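# Four arms open a pallet collar and seat it square

## Task

Unfold the pallet collar into its open shape and set it down squarely on the pallet.

## Robot and tools

Robots: four Kinova Gen3 arms, arm1 to arm4, each with a seven-joint arm and a Robotiq 2F-85 two-finger gripper. Reach is roughly 1.0 m from the joint 1 axis. Base (base_link) positions in the scene frame, metres, with wxyz quaternions: arm1 (-0.428, -0.868, 0.796) q=(0.740, 0, 0, 0.672); arm2 (0.221, -0.880, 0.799) q=(0.682, -0.004, 0.002, 0.731); arm3 (1.001, -0.061, 0.805) q=(0.094, -0.004, 0.001, -0.996); arm4 (-0.900, -0.147, 0.830) q=(0.988, 0.001, 0.003, -0.155). Each foot looks along its own +x.

Frames: one scene frame in metres, origin on the floor, +z upward. The hand point is the centre of the closed finger pads (pads 38 mm long), about 2 cm behind the fingertips when shut or half open, about 0.5 cm when fully open. Fingers point along hand +z and open and close along hand y.

Joints and signs (all absolute angles in radians; done tolerance ±0.01): joint1_rad, -69.115 to 69.115, spins the arm about its foot, positive is clockwise viewed from above, 0 extends along foot +x. joint2_rad, -2.249 to 2.249, shoulder, 0 is upright, positive leans forward. joint3_rad, -69.115 to 69.115, twists the upper arm. joint4_rad, -2.579 to 2.579, elbow, 0 straight, positive bends the same way positive joint2 leans (with joint3 at 0). joint5_rad, -69.115 to 69.115, twists the forearm. joint6_rad, -2.099 to 2.099, wrist bend, 0 straight, positive matches positive joint4 (with joint5 at 0). joint7_rad, -69.115 to 69.115, rolls the hand, positive is counter-clockwise looking from behind the hand. gripper_m, 0 to 0.085 (±0.003), fingertip gap in metres. Target speed caps: 1.39 rad/s for joints 1 to 4, 1.22 rad/s for 5 to 7; acceleration caps 1 and 10 rad/s² respectively.

move: optional keys arm1, arm2, arm3, arm4, cameras, blocking. Each arm key holds its own object: "joints" maps joint names (above) to absolute target values, not offsets, and any subset may be given; "min_time_s" (0.1 to 8) is the shortest duration for that arm's motions. No single action may exceed 15 s. Joints moved together on one arm, from rest, begin and finish together, and the hand may sweep a wide arc between postures. All arms in one call start at once and may finish at different times. A later move overrides only the joints it names; everything else keeps going, and joints whose motion ended can still be straining toward their old target. blocking true (default) returns when everything is at rest; false returns within about 0.5 s while motion continues. cameras: list of arm1_cam_wrist to arm4_cam_wrist, cam_high, cam_low, or ["all"]; [] gives none; omitted gives all only for a call with no action. An unknown name invalidates the call. A move with no action returns the full state of every arm plus images. Example: {"arm1": {"joints": {"gripper_m": 0.05}}, "arm2": {"joints": {"joint1_rad": 0.3}, "min_time_s": 2}}.

wait: seconds (0 to 10), plus cameras. Commands nothing; returns early once any still-running move comes to rest. wait(0) reports progress of earlier moves in the "earlier move" line.

stop: brakes all your running motions and returns when all are at rest; braked joints say "stopped" and hold, possibly still pressing. Braking needs space and may leave the path.

zoom_image: camera plus region [x0, y0, x1, y1] in pixels of that camera's latest image, origin top-left, at most 504 by 504. All cameras are 896x504.

finished_scene: scene (the current scene number). Irreversible; the goal must hold without the robots afterwards.

Reading results: "move" lists robots that got a command; "as last shown" marks uncommanded robots whose status reads "not commanded". "pictures" gives image order. joint_status per joint: "moving", "done", "off_target" (resting short, maybe still pushing), "stopped", "time_out" (an unrequested stop; joint then holds), "not_followed" or lines beginning "previous command not reached" or "held back during" (a collision check is withholding targets; the gripper still acts). If a move or wait is refused or an unrequested stop interrupts it, remaining move, wait and finished_scene calls in that reply are skipped. Joint velocities are rad/s; "within noise" means the arm is still. Joint torques are in N m, positive toward larger joint values, with per-arm offsets and noise. Flange force is the external force along the hand's x, y, z, including held weight; "no reading" happens near singular poses or at scene start. MOTOR HOT appears at 60 °C; at 75 °C an OVER-TEMPERATURE FAULT makes the arm sag for 30 to 60 s or more, and keys show "limit_stop_at_motor_heat" until you resend targets after it accepts commands. The scene keeps running while you think.

Hazards: a hard squeeze between two robots fails the scene; closing a gripper on another arm's fingers counts. Nothing reports robot-robot contact. The collision check can react late and ignores finger-to-finger contact and fingers closing into another arm. Arms do not yield on contact; they keep pushing until sent elsewhere. Torque limits: 104.5 N m for joints 1 to 4, 51.3 for 5 to 7; hitting one, or deviating over 5 degrees from the plan, freezes that arm and its gripper for 10 s. Wrist motors are weak: about 20.3 (joint5), 18.8 (joint6), 21 (joint7) N m, and they yield beyond that. Grip strength rises when fingers travel far before contact and gripper_m is well under the object width; avoid hard grips on parts still resting on something, and avoid heavy or fast-swung loads. Loose objects may get brief pushes. Do not drop parts, release moving parts, slam, or let anything leave the work area or reach the floor.

Each tool is called by a JSON object that holds its "name" and its "arguments", one argument or row to a line.

## Session

{"name": "move", "arguments": {

}}

Scene clock: 0.00 s.
Joint torques (N m): no reading
Motor temperatures (°C): arm1=[37 30 32 38 37 43 40] | arm2=[33 37 35 34 42 41 41] | arm3=[37 35 31 36 39 40 40] | arm4=[37 34 31 34 36 35 47]
Flange force (N): no reading
Joint velocities: within noise
arm1.joint_positions: joint1_rad=-0.178 joint2_rad=-0.491 joint3_rad=-0.028 joint4_rad=+1.463 joint5_rad=-0.068 joint6_rad=+2.028 joint7_rad=+1.357 gripper_m=+0.085
arm1.joint_status: not commanded
arm1.hand: x=-0.4368 y=-0.7635 z=+1.3207 quat_wxyz=(-0.023, +0.679, -0.730, -0.070) (m; scene frame)
arm2.joint_positions: joint1_rad=-0.118 joint2_rad=-0.304 joint3_rad=-0.036 joint4_rad=+1.496 joint5_rad=+0.016 joint6_rad=+1.946 joint7_rad=+1.027 gripper_m=+0.085
arm2.joint_status: not commanded
arm2.hand: x=+0.2091 y=-0.7070 z=+1.2892 quat_wxyz=(-0.012, +0.582, -0.813, +0.008) (m; scene frame)
arm3.joint_positions: joint1_rad=+0.211 joint2_rad=-0.439 joint3_rad=-0.116 joint4_rad=+1.604 joint5_rad=-0.033 joint6_rad=+2.035 joint7_rad=+1.370 gripper_m=+0.085
arm3.joint_status: not commanded
arm3.hand: x=+0.9134 y=-0.0630 z=+1.2839 quat_wxyz=(+0.014, -0.998, +0.053, -0.025) (m; scene frame)
arm4.joint_positions: joint1_rad=-0.491 joint2_rad=-0.445 joint3_rad=-0.113 joint4_rad=+1.589 joint5_rad=-0.066 joint6_rad=+2.027 joint7_rad=+1.944 gripper_m=+0.085
arm4.joint_status: not commanded
arm4.hand: x=-0.8073 y=-0.1186 z=+1.3129 quat_wxyz=(+0.018, +0.335, -0.942, -0.008) (m; scene frame)
pictures: arm1_cam_wrist, arm2_cam_wrist, arm3_cam_wrist, arm4_cam_wrist, cam_high, cam_low

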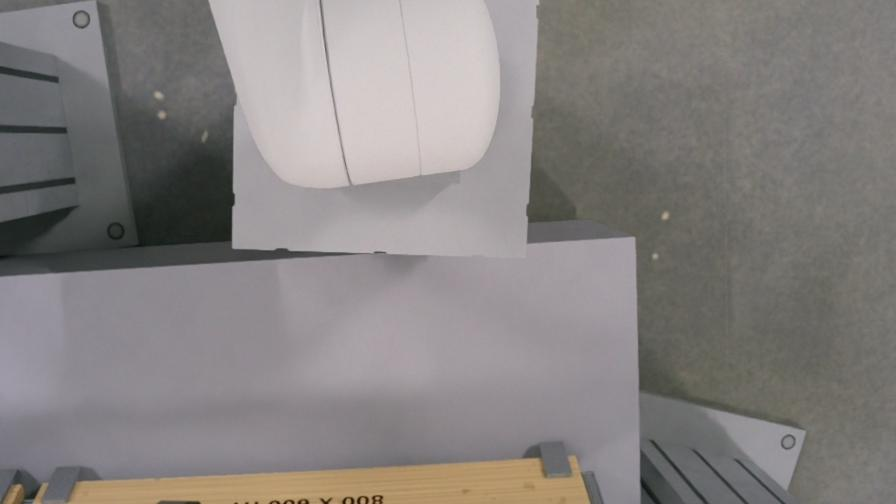

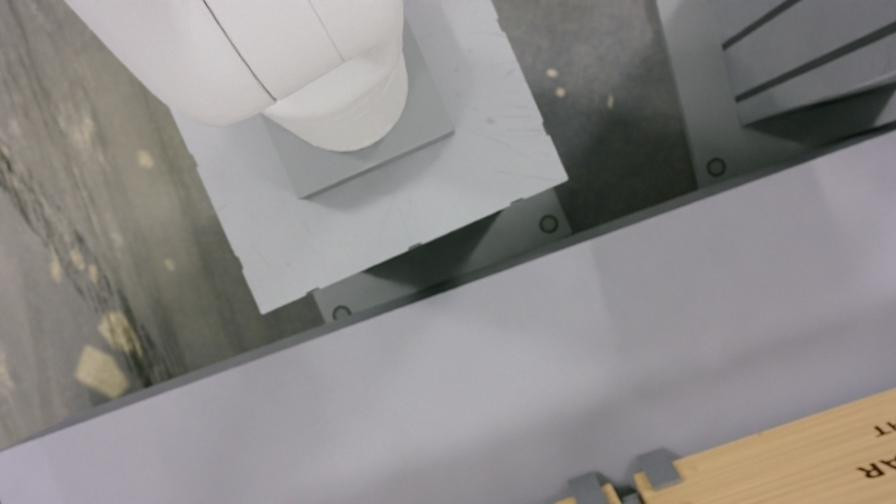

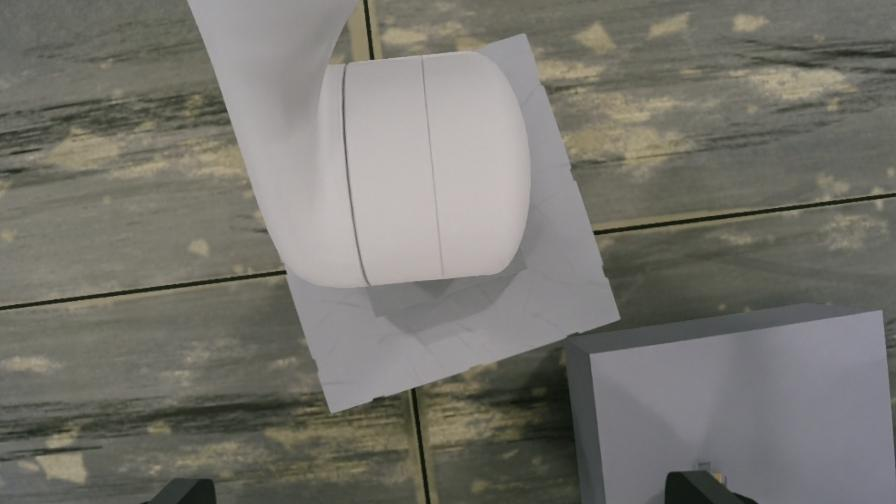

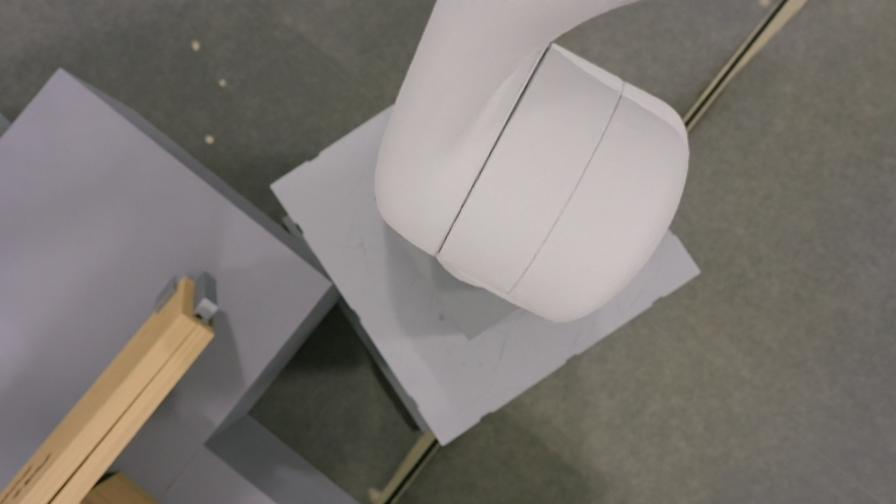

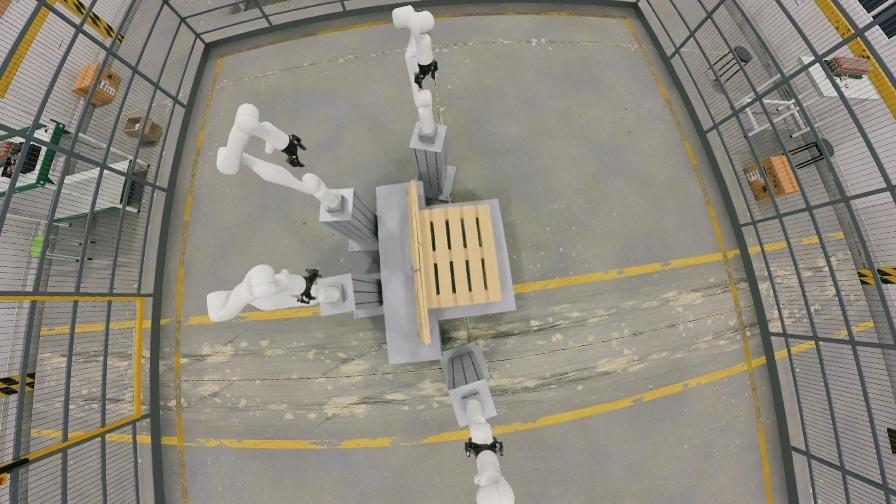

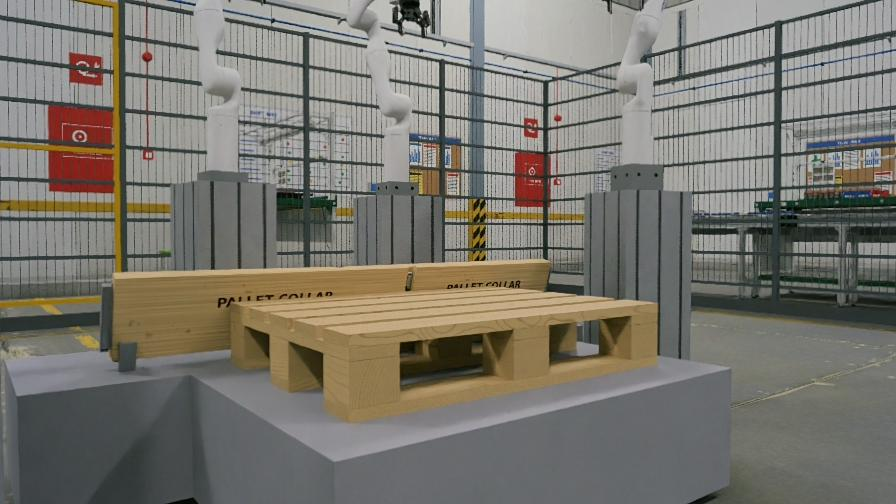

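{"name": "zoom_image", "arguments": {
  "camera": "cam_high",
  "region": [360, 160, 540, 370]
}}

{"name": "zoom_image", "arguments": {
  "camera": "cam_low",
  "region": [90, 230, 450, 430]
}}

{"name": "zoom_image", "arguments": {
  "camera": "cam_low",
  "region": [350, 230, 670, 430]
}}

{"name": "zoom_image", "arguments": {
  "camera": "arm1_cam_wrist",
  "region": [0, 400, 200, 504]
}}

{"name": "zoom_image", "arguments": {
  "camera": "arm2_cam_wrist",
  "region": [540, 380, 896, 504]
}}

{"name": "zoom_image", "arguments": {
  "camera": "arm4_cam_wrist",
  "region": [0, 250, 260, 504]
}}

{"name": "zoom_image", "arguments": {
  "camera": "arm1_cam_wrist",
  "region": [500, 400, 700, 504]
}}

Scaled by 2.400 from the camera's image (finer frame: 1280x720).

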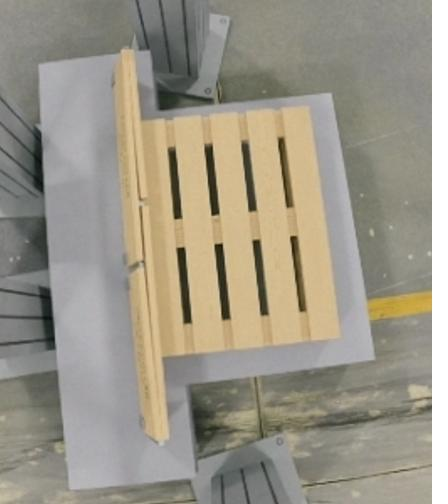

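Scaled by 1.400 from the camera's image (finer frame: 1280x720).

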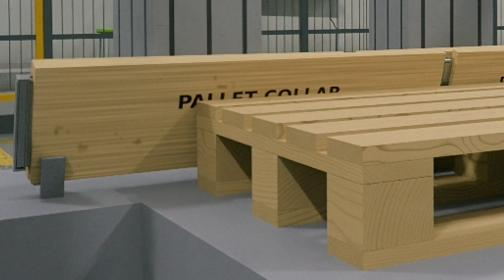

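Scaled by 1.575 from the camera's image (finer frame: 1280x720).

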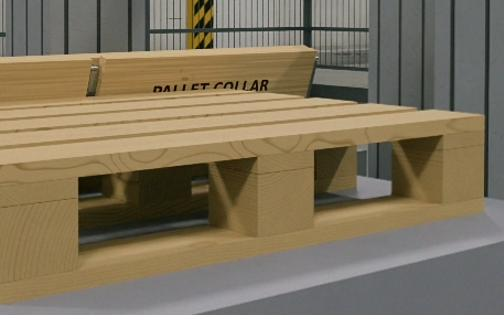

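Scaled by 2.520 from the camera's image (finer frame: 1280x720).

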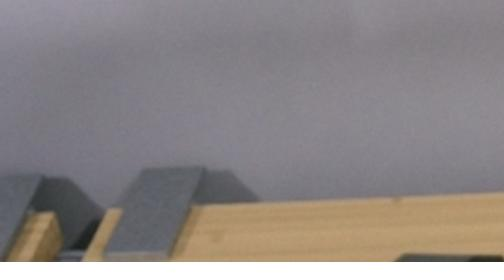

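Scaled by 1.416 from the camera's image (finer frame: 1280x720).

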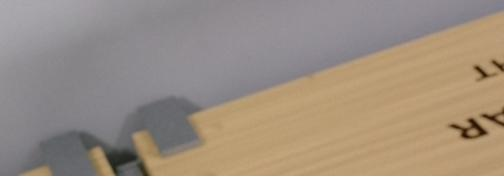

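Scaled by 1.938 from the camera's image (finer frame: 1280x720).

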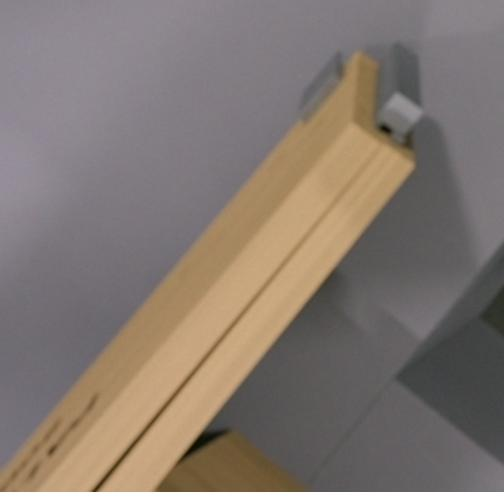

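Scaled by 2.520 from the camera's image (finer frame: 1280x720).

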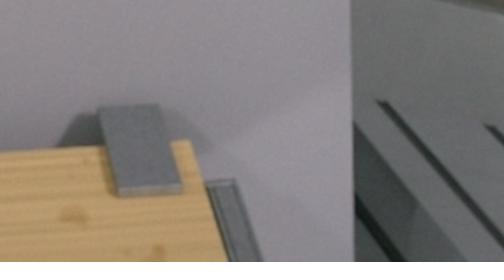

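{"name": "zoom_image", "arguments": {
  "camera": "arm4_cam_wrist",
  "region": [120, 260, 240, 360]
}}

{"name": "zoom_image", "arguments": {
  "camera": "cam_high",
  "region": [395, 170, 445, 220]
}}

{"name": "zoom_image", "arguments": {
  "camera": "cam_high",
  "region": [395, 300, 515, 370]
}}

{"name": "zoom_image", "arguments": {
  "camera": "cam_low",
  "region": [95, 260, 215, 390]
}}

{"name": "zoom_image", "arguments": {
  "camera": "cam_low",
  "region": [340, 240, 580, 370]
}}

Scaled by 4.200 from the camera's image (finer frame: 1280x720).

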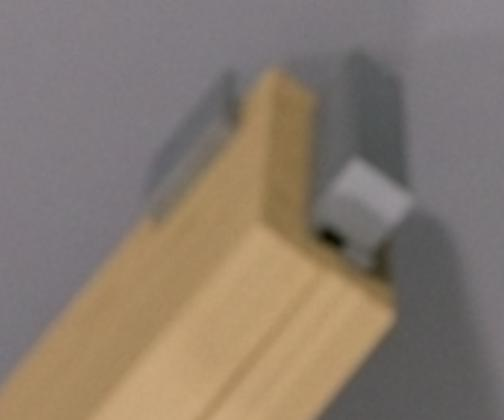

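Scaled by 10.080 from the camera's image (finer frame: 1280x720).

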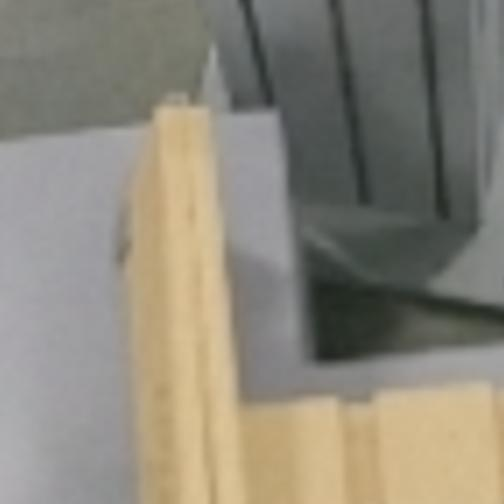

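Scaled by 4.200 from the camera's image (finer frame: 1280x720).

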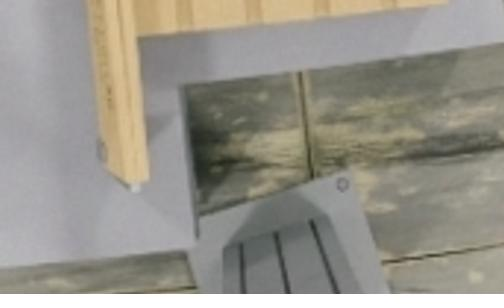

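Scaled by 3.877 from the camera's image (finer frame: 1280x720).

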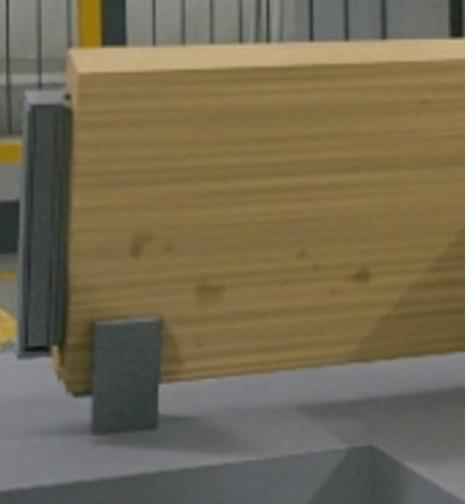

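Scaled by 2.100 from the camera's image (finer frame: 1280x720).

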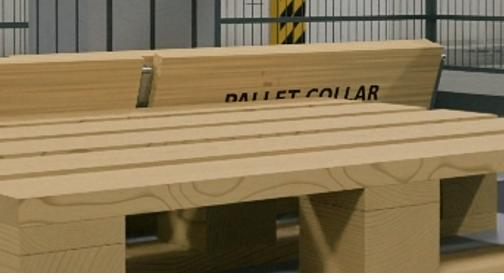

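{"name": "move", "arguments": {
  "arm1": {"joints":{"joint2_rad":0.711,"joint3_rad":0,"joint4_rad":2.0205,"joint5_rad":0,"joint6_rad":0.41},"min_time_s":3},
  "arm2": {"joints":{"joint2_rad":0.711,"joint3_rad":0,"joint4_rad":2.0205,"joint5_rad":0,"joint6_rad":0.41},"min_time_s":3},
  "arm3": {"joints":{"joint2_rad":0.768,"joint3_rad":0,"joint4_rad":1.8485,"joint5_rad":0,"joint6_rad":0.525},"min_time_s":3},
  "arm4": {"joints":{"joint2_rad":0.768,"joint3_rad":0,"joint4_rad":1.8485,"joint5_rad":0,"joint6_rad":0.525},"min_time_s":3},
  "cameras": ["all"]
}}

Scene clock: 55.10 s.
Joint torques (N m): arm1=[-0.13 -16.87 -0.77 -3.28 -0.09 0.01 0.28] | arm2=[0.21 -17.62 0.42 -4 0.34 0.16 -0.26] | arm3=[-0.96 -16.92 1.86 -4.63 0.54 0.41 0.39] | arm4=[0.54 -19.07 0.38 -6.41 -0.08 0.16 -0.17]
Motor temperatures (°C): arm1=[36 30 32 38 37 43 40] | arm2=[33 37 35 34 42 41 41] | arm3=[37 35 31 36 39 40 40] | arm4=[37 34 31 34 36 35 47]
Flange force (N): arm1=[-1.0 0.8 0.5] | arm2=[1.0 -0.3 3.2] | arm3=[2.7 -2.2 -2.1] | arm4=[5.8 3.8 1.4]
move: arm1 done; arm2 done; arm3 done; arm4 done
Joint velocities: within noise
arm1.joint_positions: joint1_rad=-0.178 joint2_rad=+0.711 joint3_rad=+0.000 joint4_rad=+2.021 joint5_rad=+0.000 joint6_rad=+0.410 joint7_rad=+1.357 gripper_m=+0.085
arm1.joint_status: all done
arm1.hand: x=-0.4362 y=-0.4670 z=+0.7996 quat_wxyz=(+0.000, +0.659, -0.752, +0.000)
arm2.joint_positions: joint1_rad=-0.118 joint2_rad=+0.711 joint3_rad=+0.000 joint4_rad=+2.021 joint5_rad=+0.000 joint6_rad=+0.410 joint7_rad=+1.027 gripper_m=+0.085
arm2.joint_status: all done
arm2.hand: x=+0.1713 y=-0.4822 z=+0.7999 quat_wxyz=(+0.001, +0.571, -0.821, +0.005)
arm3.joint_positions: joint1_rad=+0.211 joint2_rad=+0.768 joint3_rad=+0.000 joint4_rad=+1.848 joint5_rad=+0.000 joint6_rad=+0.525 joint7_rad=+1.370 gripper_m=+0.085
arm3.joint_status: all done
arm3.hand: x=+0.5516 y=-0.0261 z=+0.8124 quat_wxyz=(+0.000, -0.994, +0.111, +0.004)
arm4.joint_positions: joint1_rad=-0.491 joint2_rad=+0.768 joint3_rad=+0.000 joint4_rad=+1.848 joint5_rad=+0.000 joint6_rad=+0.525 joint7_rad=+1.944 gripper_m=+0.085
arm4.joint_status: all done
arm4.hand: x=-0.4526 y=-0.0911 z=+0.8320 quat_wxyz=(+0.002, +0.273, -0.962, -0.002)
pictures: arm1_cam_wrist, arm2_cam_wrist, arm3_cam_wrist, arm4_cam_wrist, cam_high, cam_low

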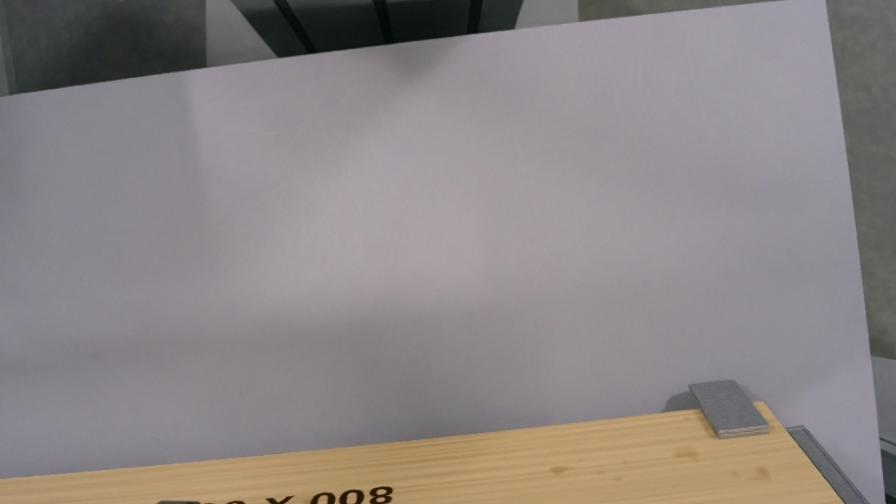

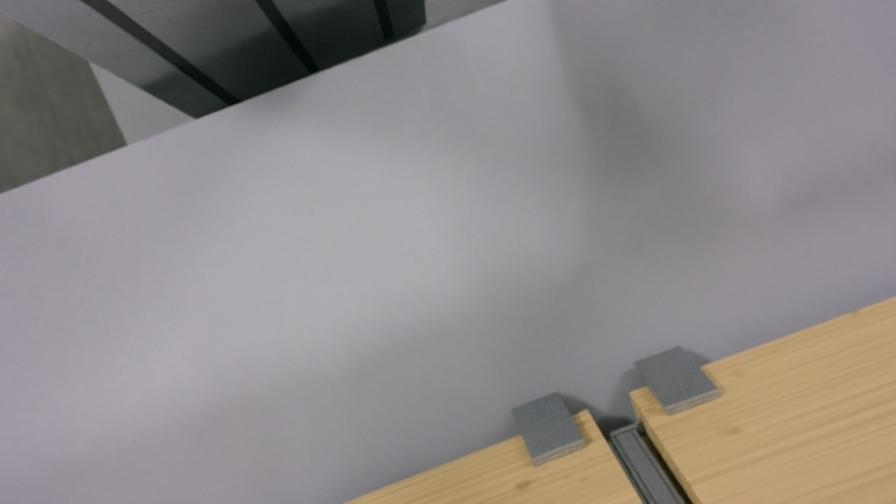

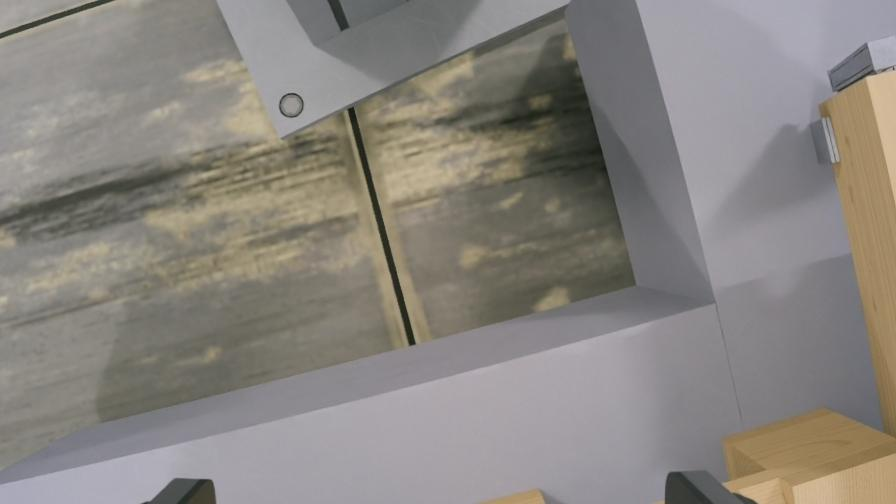

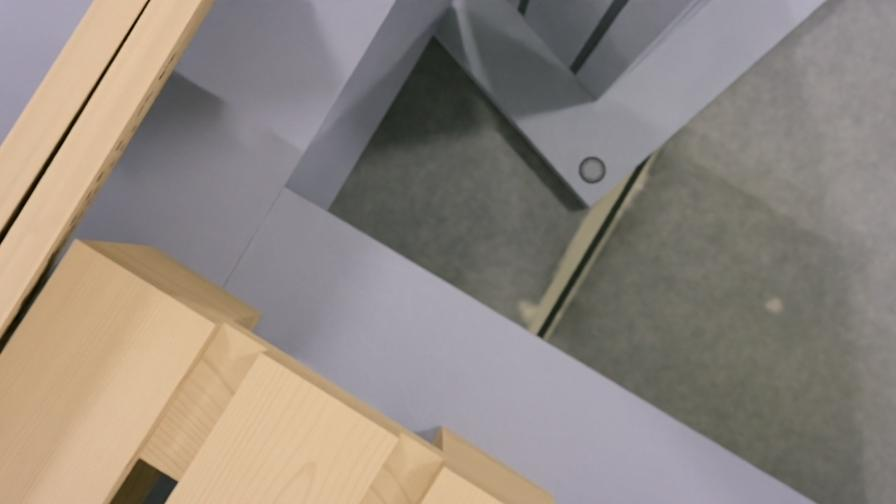

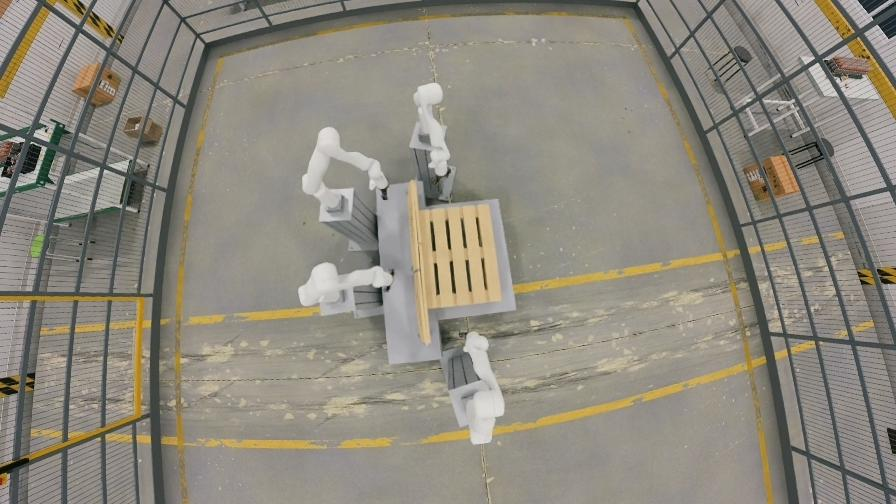

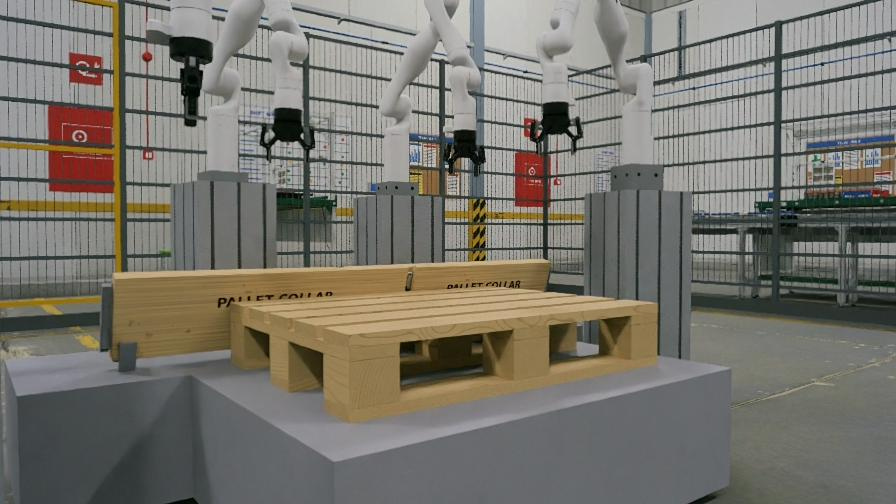

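{"name": "zoom_image", "arguments": {
  "camera": "arm4_cam_wrist",
  "region": [0, 0, 280, 280]
}}

{"name": "zoom_image", "arguments": {
  "camera": "arm2_cam_wrist",
  "region": [500, 320, 740, 504]
}}

{"name": "zoom_image", "arguments": {
  "camera": "arm3_cam_wrist",
  "region": [700, 0, 896, 200]
}}

{"name": "zoom_image", "arguments": {
  "camera": "arm3_cam_wrist",
  "region": [640, 300, 896, 504]
}}

{"name": "zoom_image", "arguments": {
  "camera": "arm4_cam_wrist",
  "region": [0, 200, 300, 504]
}}

Scaled by 1.800 from the camera's image (finer frame: 1280x720).

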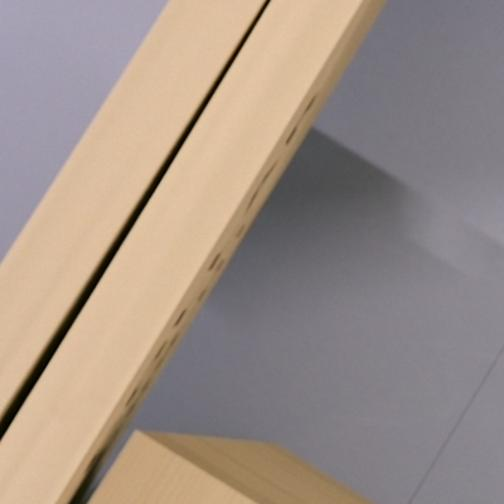

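Scaled by 2.100 from the camera's image (finer frame: 1280x720).

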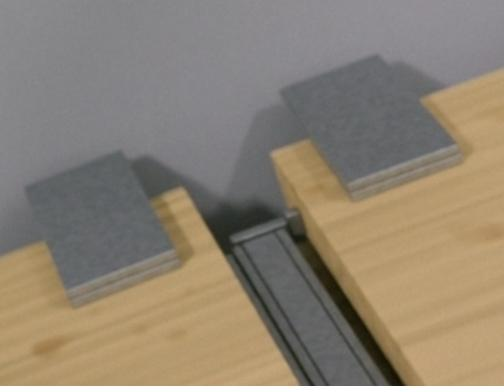

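Scaled by 2.520 from the camera's image (finer frame: 1280x720).

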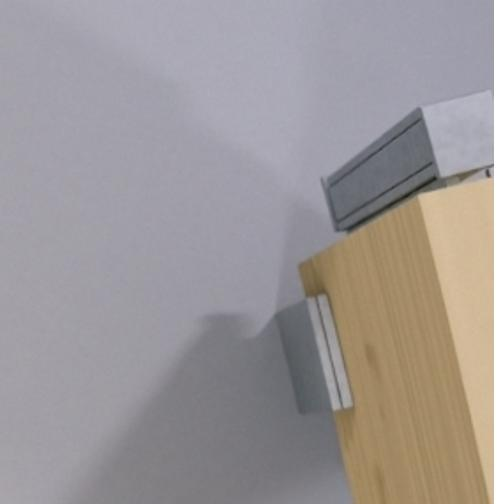

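Scaled by 1.969 from the camera's image (finer frame: 1280x720).

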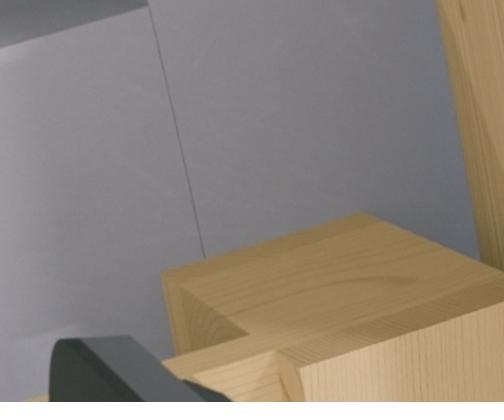

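Scaled by 1.658 from the camera's image (finer frame: 1280x720).

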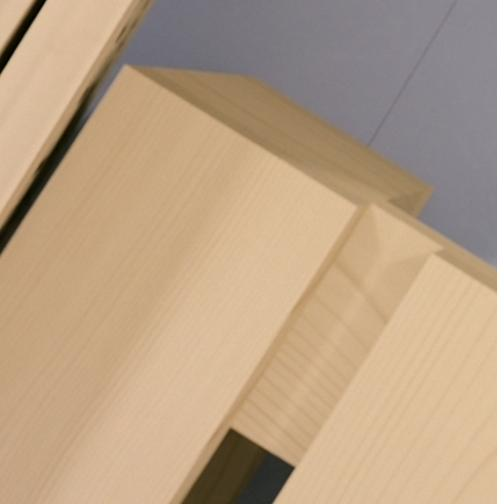

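{"name": "move", "arguments": {
  "arm1": {"joints":{"joint1_rad":0.0043,"joint2_rad":1.0767,"joint4_rad":1.5213,"joint6_rad":0.5436,"joint7_rad":1.6714},"min_time_s":2.5},
  "arm2": {"joints":{"joint1_rad":-0.334,"joint2_rad":1.2148,"joint4_rad":1.1265,"joint6_rad":0.8003,"joint7_rad":1.167},"min_time_s":2.5},
  "arm3": {"joints":{"joint1_rad":0.497,"joint2_rad":1.0507,"joint4_rad":1.1589,"joint6_rad":0.932,"joint7_rad":1.879},"min_time_s":2.5},
  "arm4": {"joints":{"joint1_rad":-0.909,"joint2_rad":0.9932,"joint4_rad":1.4128,"joint6_rad":0.7356,"joint7_rad":0.973},"min_time_s":2.5},
  "cameras": ["all"]
}}

Scene clock: 74.80 s.
Joint torques (N m): arm1=[-0.13 -22.6 -0.66 -4.35 -0.12 -0.07 0.29] | arm2=[0.2 -26.56 0.58 -6.99 0.35 0.11 -0.26] | arm3=[-0.99 -23.16 1.94 -7.22 0.6 0.44 0.42] | arm4=[0.5 -23.4 0.35 -8.12 -0.12 0.09 -0.16]
Motor temperatures (°C): arm1=[36 31 32 38 37 43 40] | arm2=[33 37 35 34 42 41 41] | arm3=[37 35 31 36 39 40 40] | arm4=[37 34 31 34 36 35 47]
Flange force (N): arm1=[-1.7 0.2 0.7] | arm2=[0.9 -0.3 2.6] | arm3=[4.3 0.5 -1.4] | arm4=[8.0 -3.9 0.4]
move: arm1 done; arm2 done; arm3 done; arm4 done
Joint velocities: within noise
arm1.joint_positions: joint1_rad=+0.004 joint2_rad=+1.077 joint3_rad=+0.000 joint4_rad=+1.521 joint5_rad=+0.000 joint6_rad=+0.544 joint7_rad=+1.671 gripper_m=+0.085
arm1.joint_status: all done
arm1.hand: x=-0.3498 y=-0.3398 z=+0.6996 quat_wxyz=(+0.000, +0.707, -0.707, +0.000)
arm2.joint_positions: joint1_rad=-0.334 joint2_rad=+1.215 joint3_rad=+0.000 joint4_rad=+1.127 joint5_rad=+0.000 joint6_rad=+0.800 joint7_rad=+1.167 gripper_m=+0.085
arm2.joint_status: all done
arm2.hand: x=+0.0015 y=-0.3006 z=+0.6948 quat_wxyz=(+0.001, +0.707, -0.707, +0.004)
arm3.joint_positions: joint1_rad=+0.497 joint2_rad=+1.051 joint3_rad=+0.000 joint4_rad=+1.159 joint5_rad=+0.000 joint6_rad=+0.932 joint7_rad=+1.879 gripper_m=+0.085
arm3.joint_status: all done
arm3.hand: x=+0.4199 y=+0.1499 z=+0.8047 quat_wxyz=(+0.000, -1.000, +0.000, +0.004)
arm4.joint_positions: joint1_rad=-0.909 joint2_rad=+0.993 joint3_rad=+0.000 joint4_rad=+1.413 joint5_rad=+0.000 joint6_rad=+0.736 joint7_rad=+0.973 gripper_m=+0.085
arm4.joint_status: all done
arm4.hand: x=-0.4203 y=+0.1497 z=+0.7983 quat_wxyz=(+0.002, +0.000, -1.000, -0.001)
pictures: arm1_cam_wrist, arm2_cam_wrist, arm3_cam_wrist, arm4_cam_wrist, cam_high, cam_low

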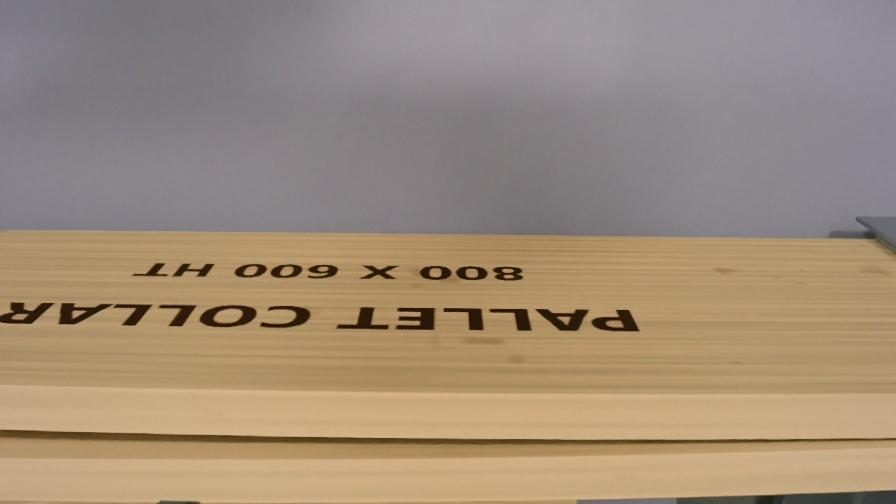

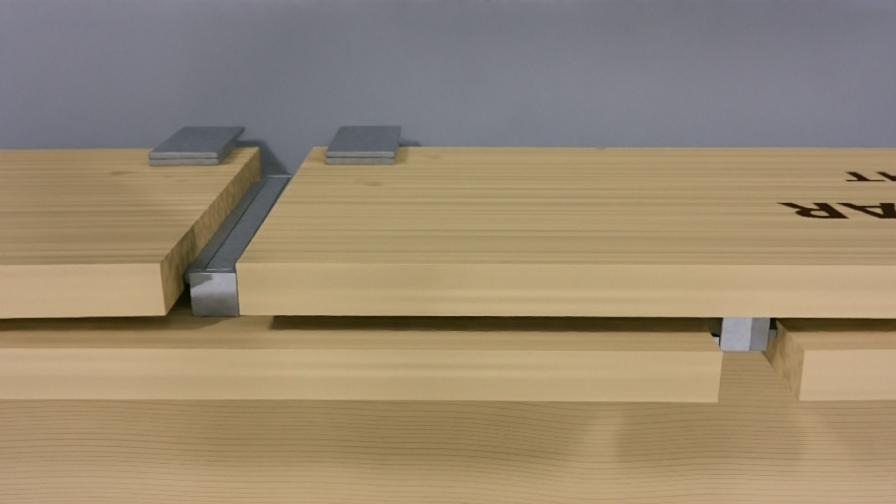

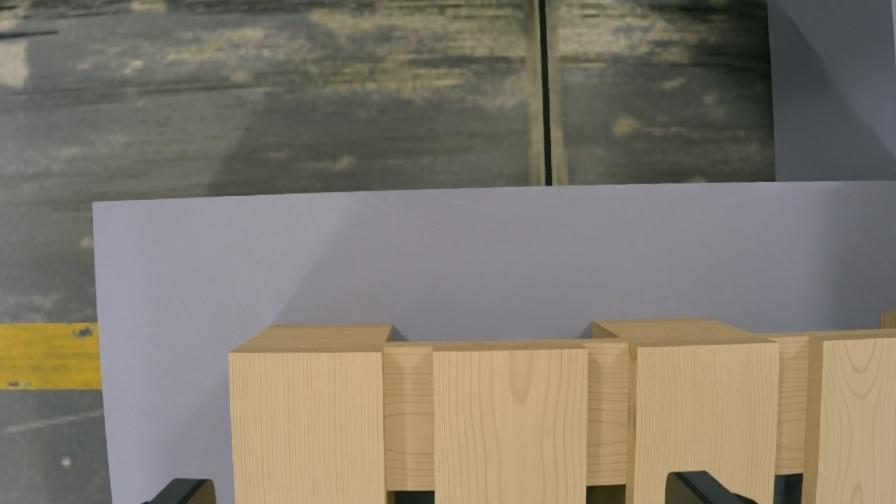

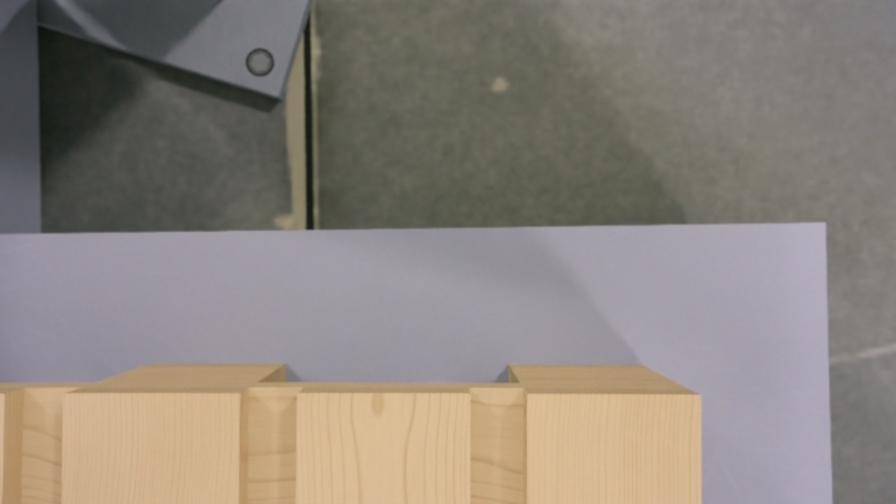

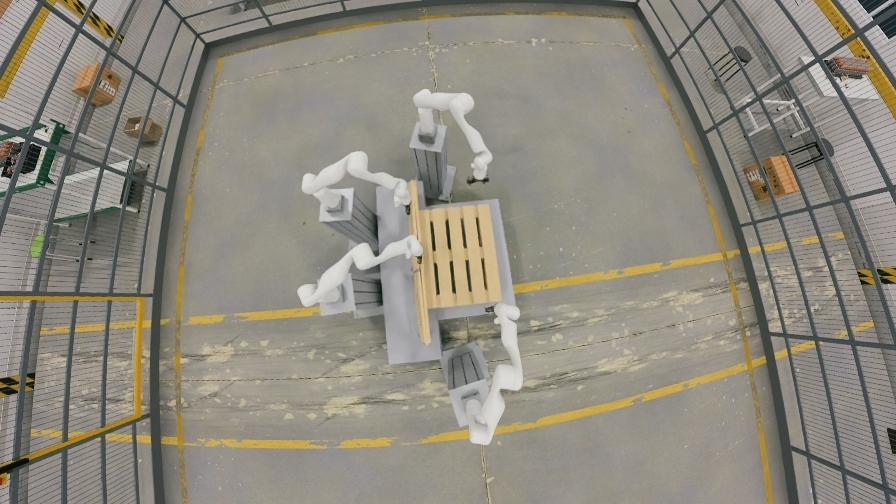

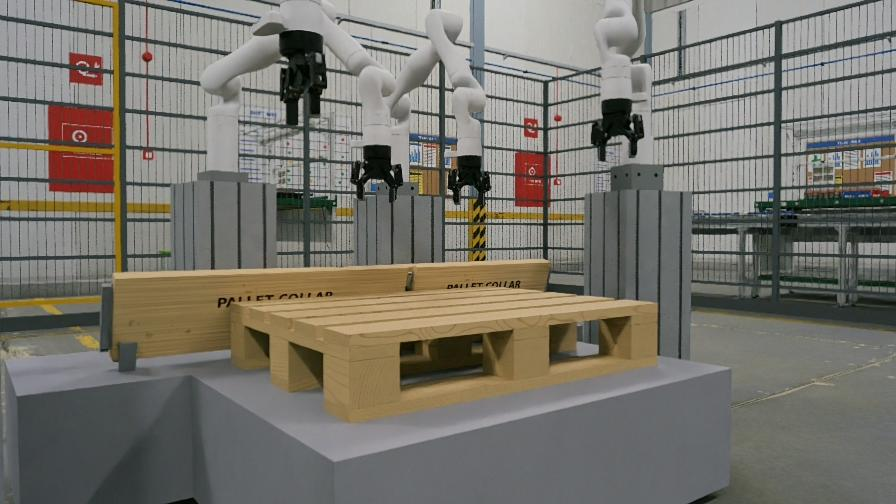

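{"name": "zoom_image", "arguments": {
  "camera": "cam_low",
  "region": [340, 130, 420, 210]
}}

{"name": "zoom_image", "arguments": {
  "camera": "cam_low",
  "region": [580, 90, 660, 170]
}}

{"name": "zoom_image", "arguments": {
  "camera": "arm3_cam_wrist",
  "region": [120, 440, 760, 504]
}}

{"name": "zoom_image", "arguments": {
  "camera": "arm2_cam_wrist",
  "region": [150, 240, 450, 420]
}}

{"name": "zoom_image", "arguments": {
  "camera": "arm2_cam_wrist",
  "region": [620, 280, 860, 420]
}}

Scaled by 6.300 from the camera's image (finer frame: 1280x720).

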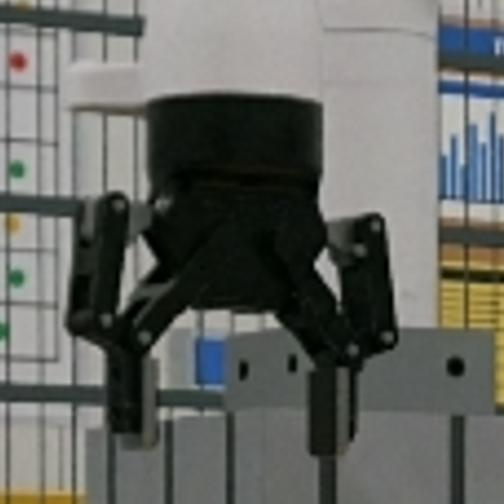

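Scaled by 6.300 from the camera's image (finer frame: 1280x720).

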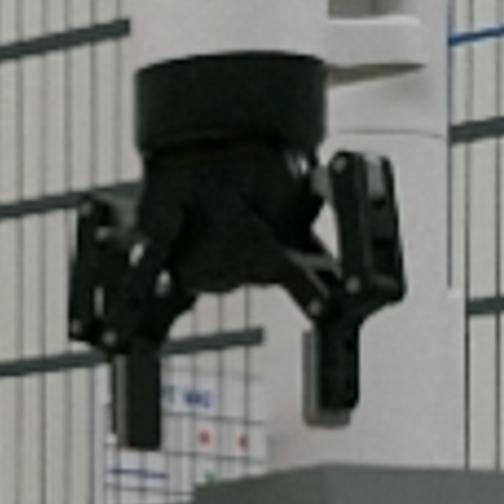

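Region (120, 440, 760, 504) is 640x64 pixels. A region can be at most 504 by 504 pixels.

Scaled by 1.680 from the camera's image (finer frame: 1280x720).

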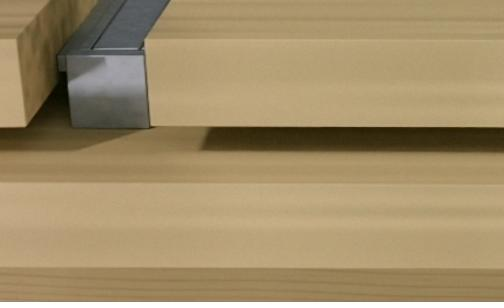

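Scaled by 2.100 from the camera's image (finer frame: 1280x720).

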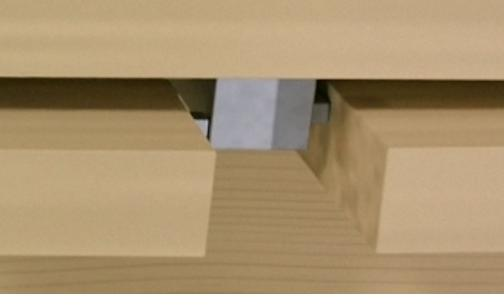

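{"name": "zoom_image", "arguments": {
  "camera": "arm3_cam_wrist",
  "region": [120, 440, 280, 504]
}}

{"name": "zoom_image", "arguments": {
  "camera": "arm3_cam_wrist",
  "region": [620, 440, 780, 504]
}}

{"name": "zoom_image", "arguments": {
  "camera": "cam_low",
  "region": [440, 130, 500, 210]
}}

{"name": "zoom_image", "arguments": {
  "camera": "cam_low",
  "region": [270, 50, 340, 140]
}}

Scaled by 3.150 from the camera's image (finer frame: 1280x720).

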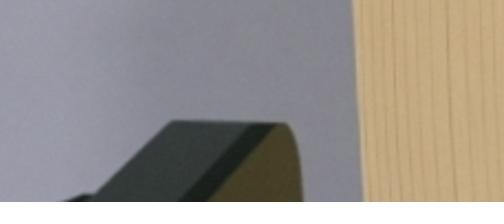

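Scaled by 3.150 from the camera's image (finer frame: 1280x720).

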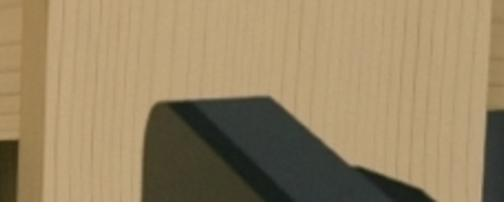

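Scaled by 6.300 from the camera's image (finer frame: 1280x720).

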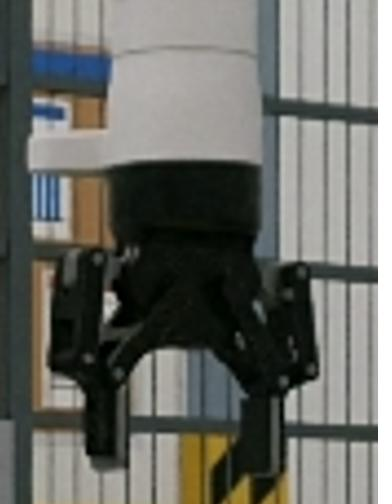

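Scaled by 5.600 from the camera's image (finer frame: 1280x720).

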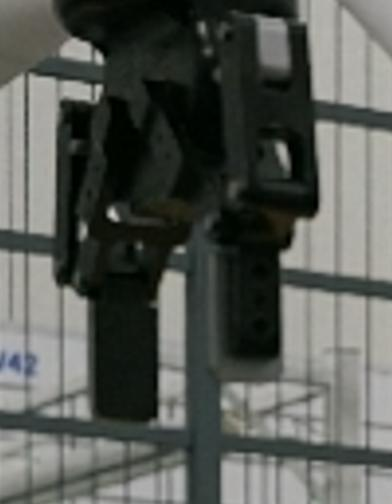

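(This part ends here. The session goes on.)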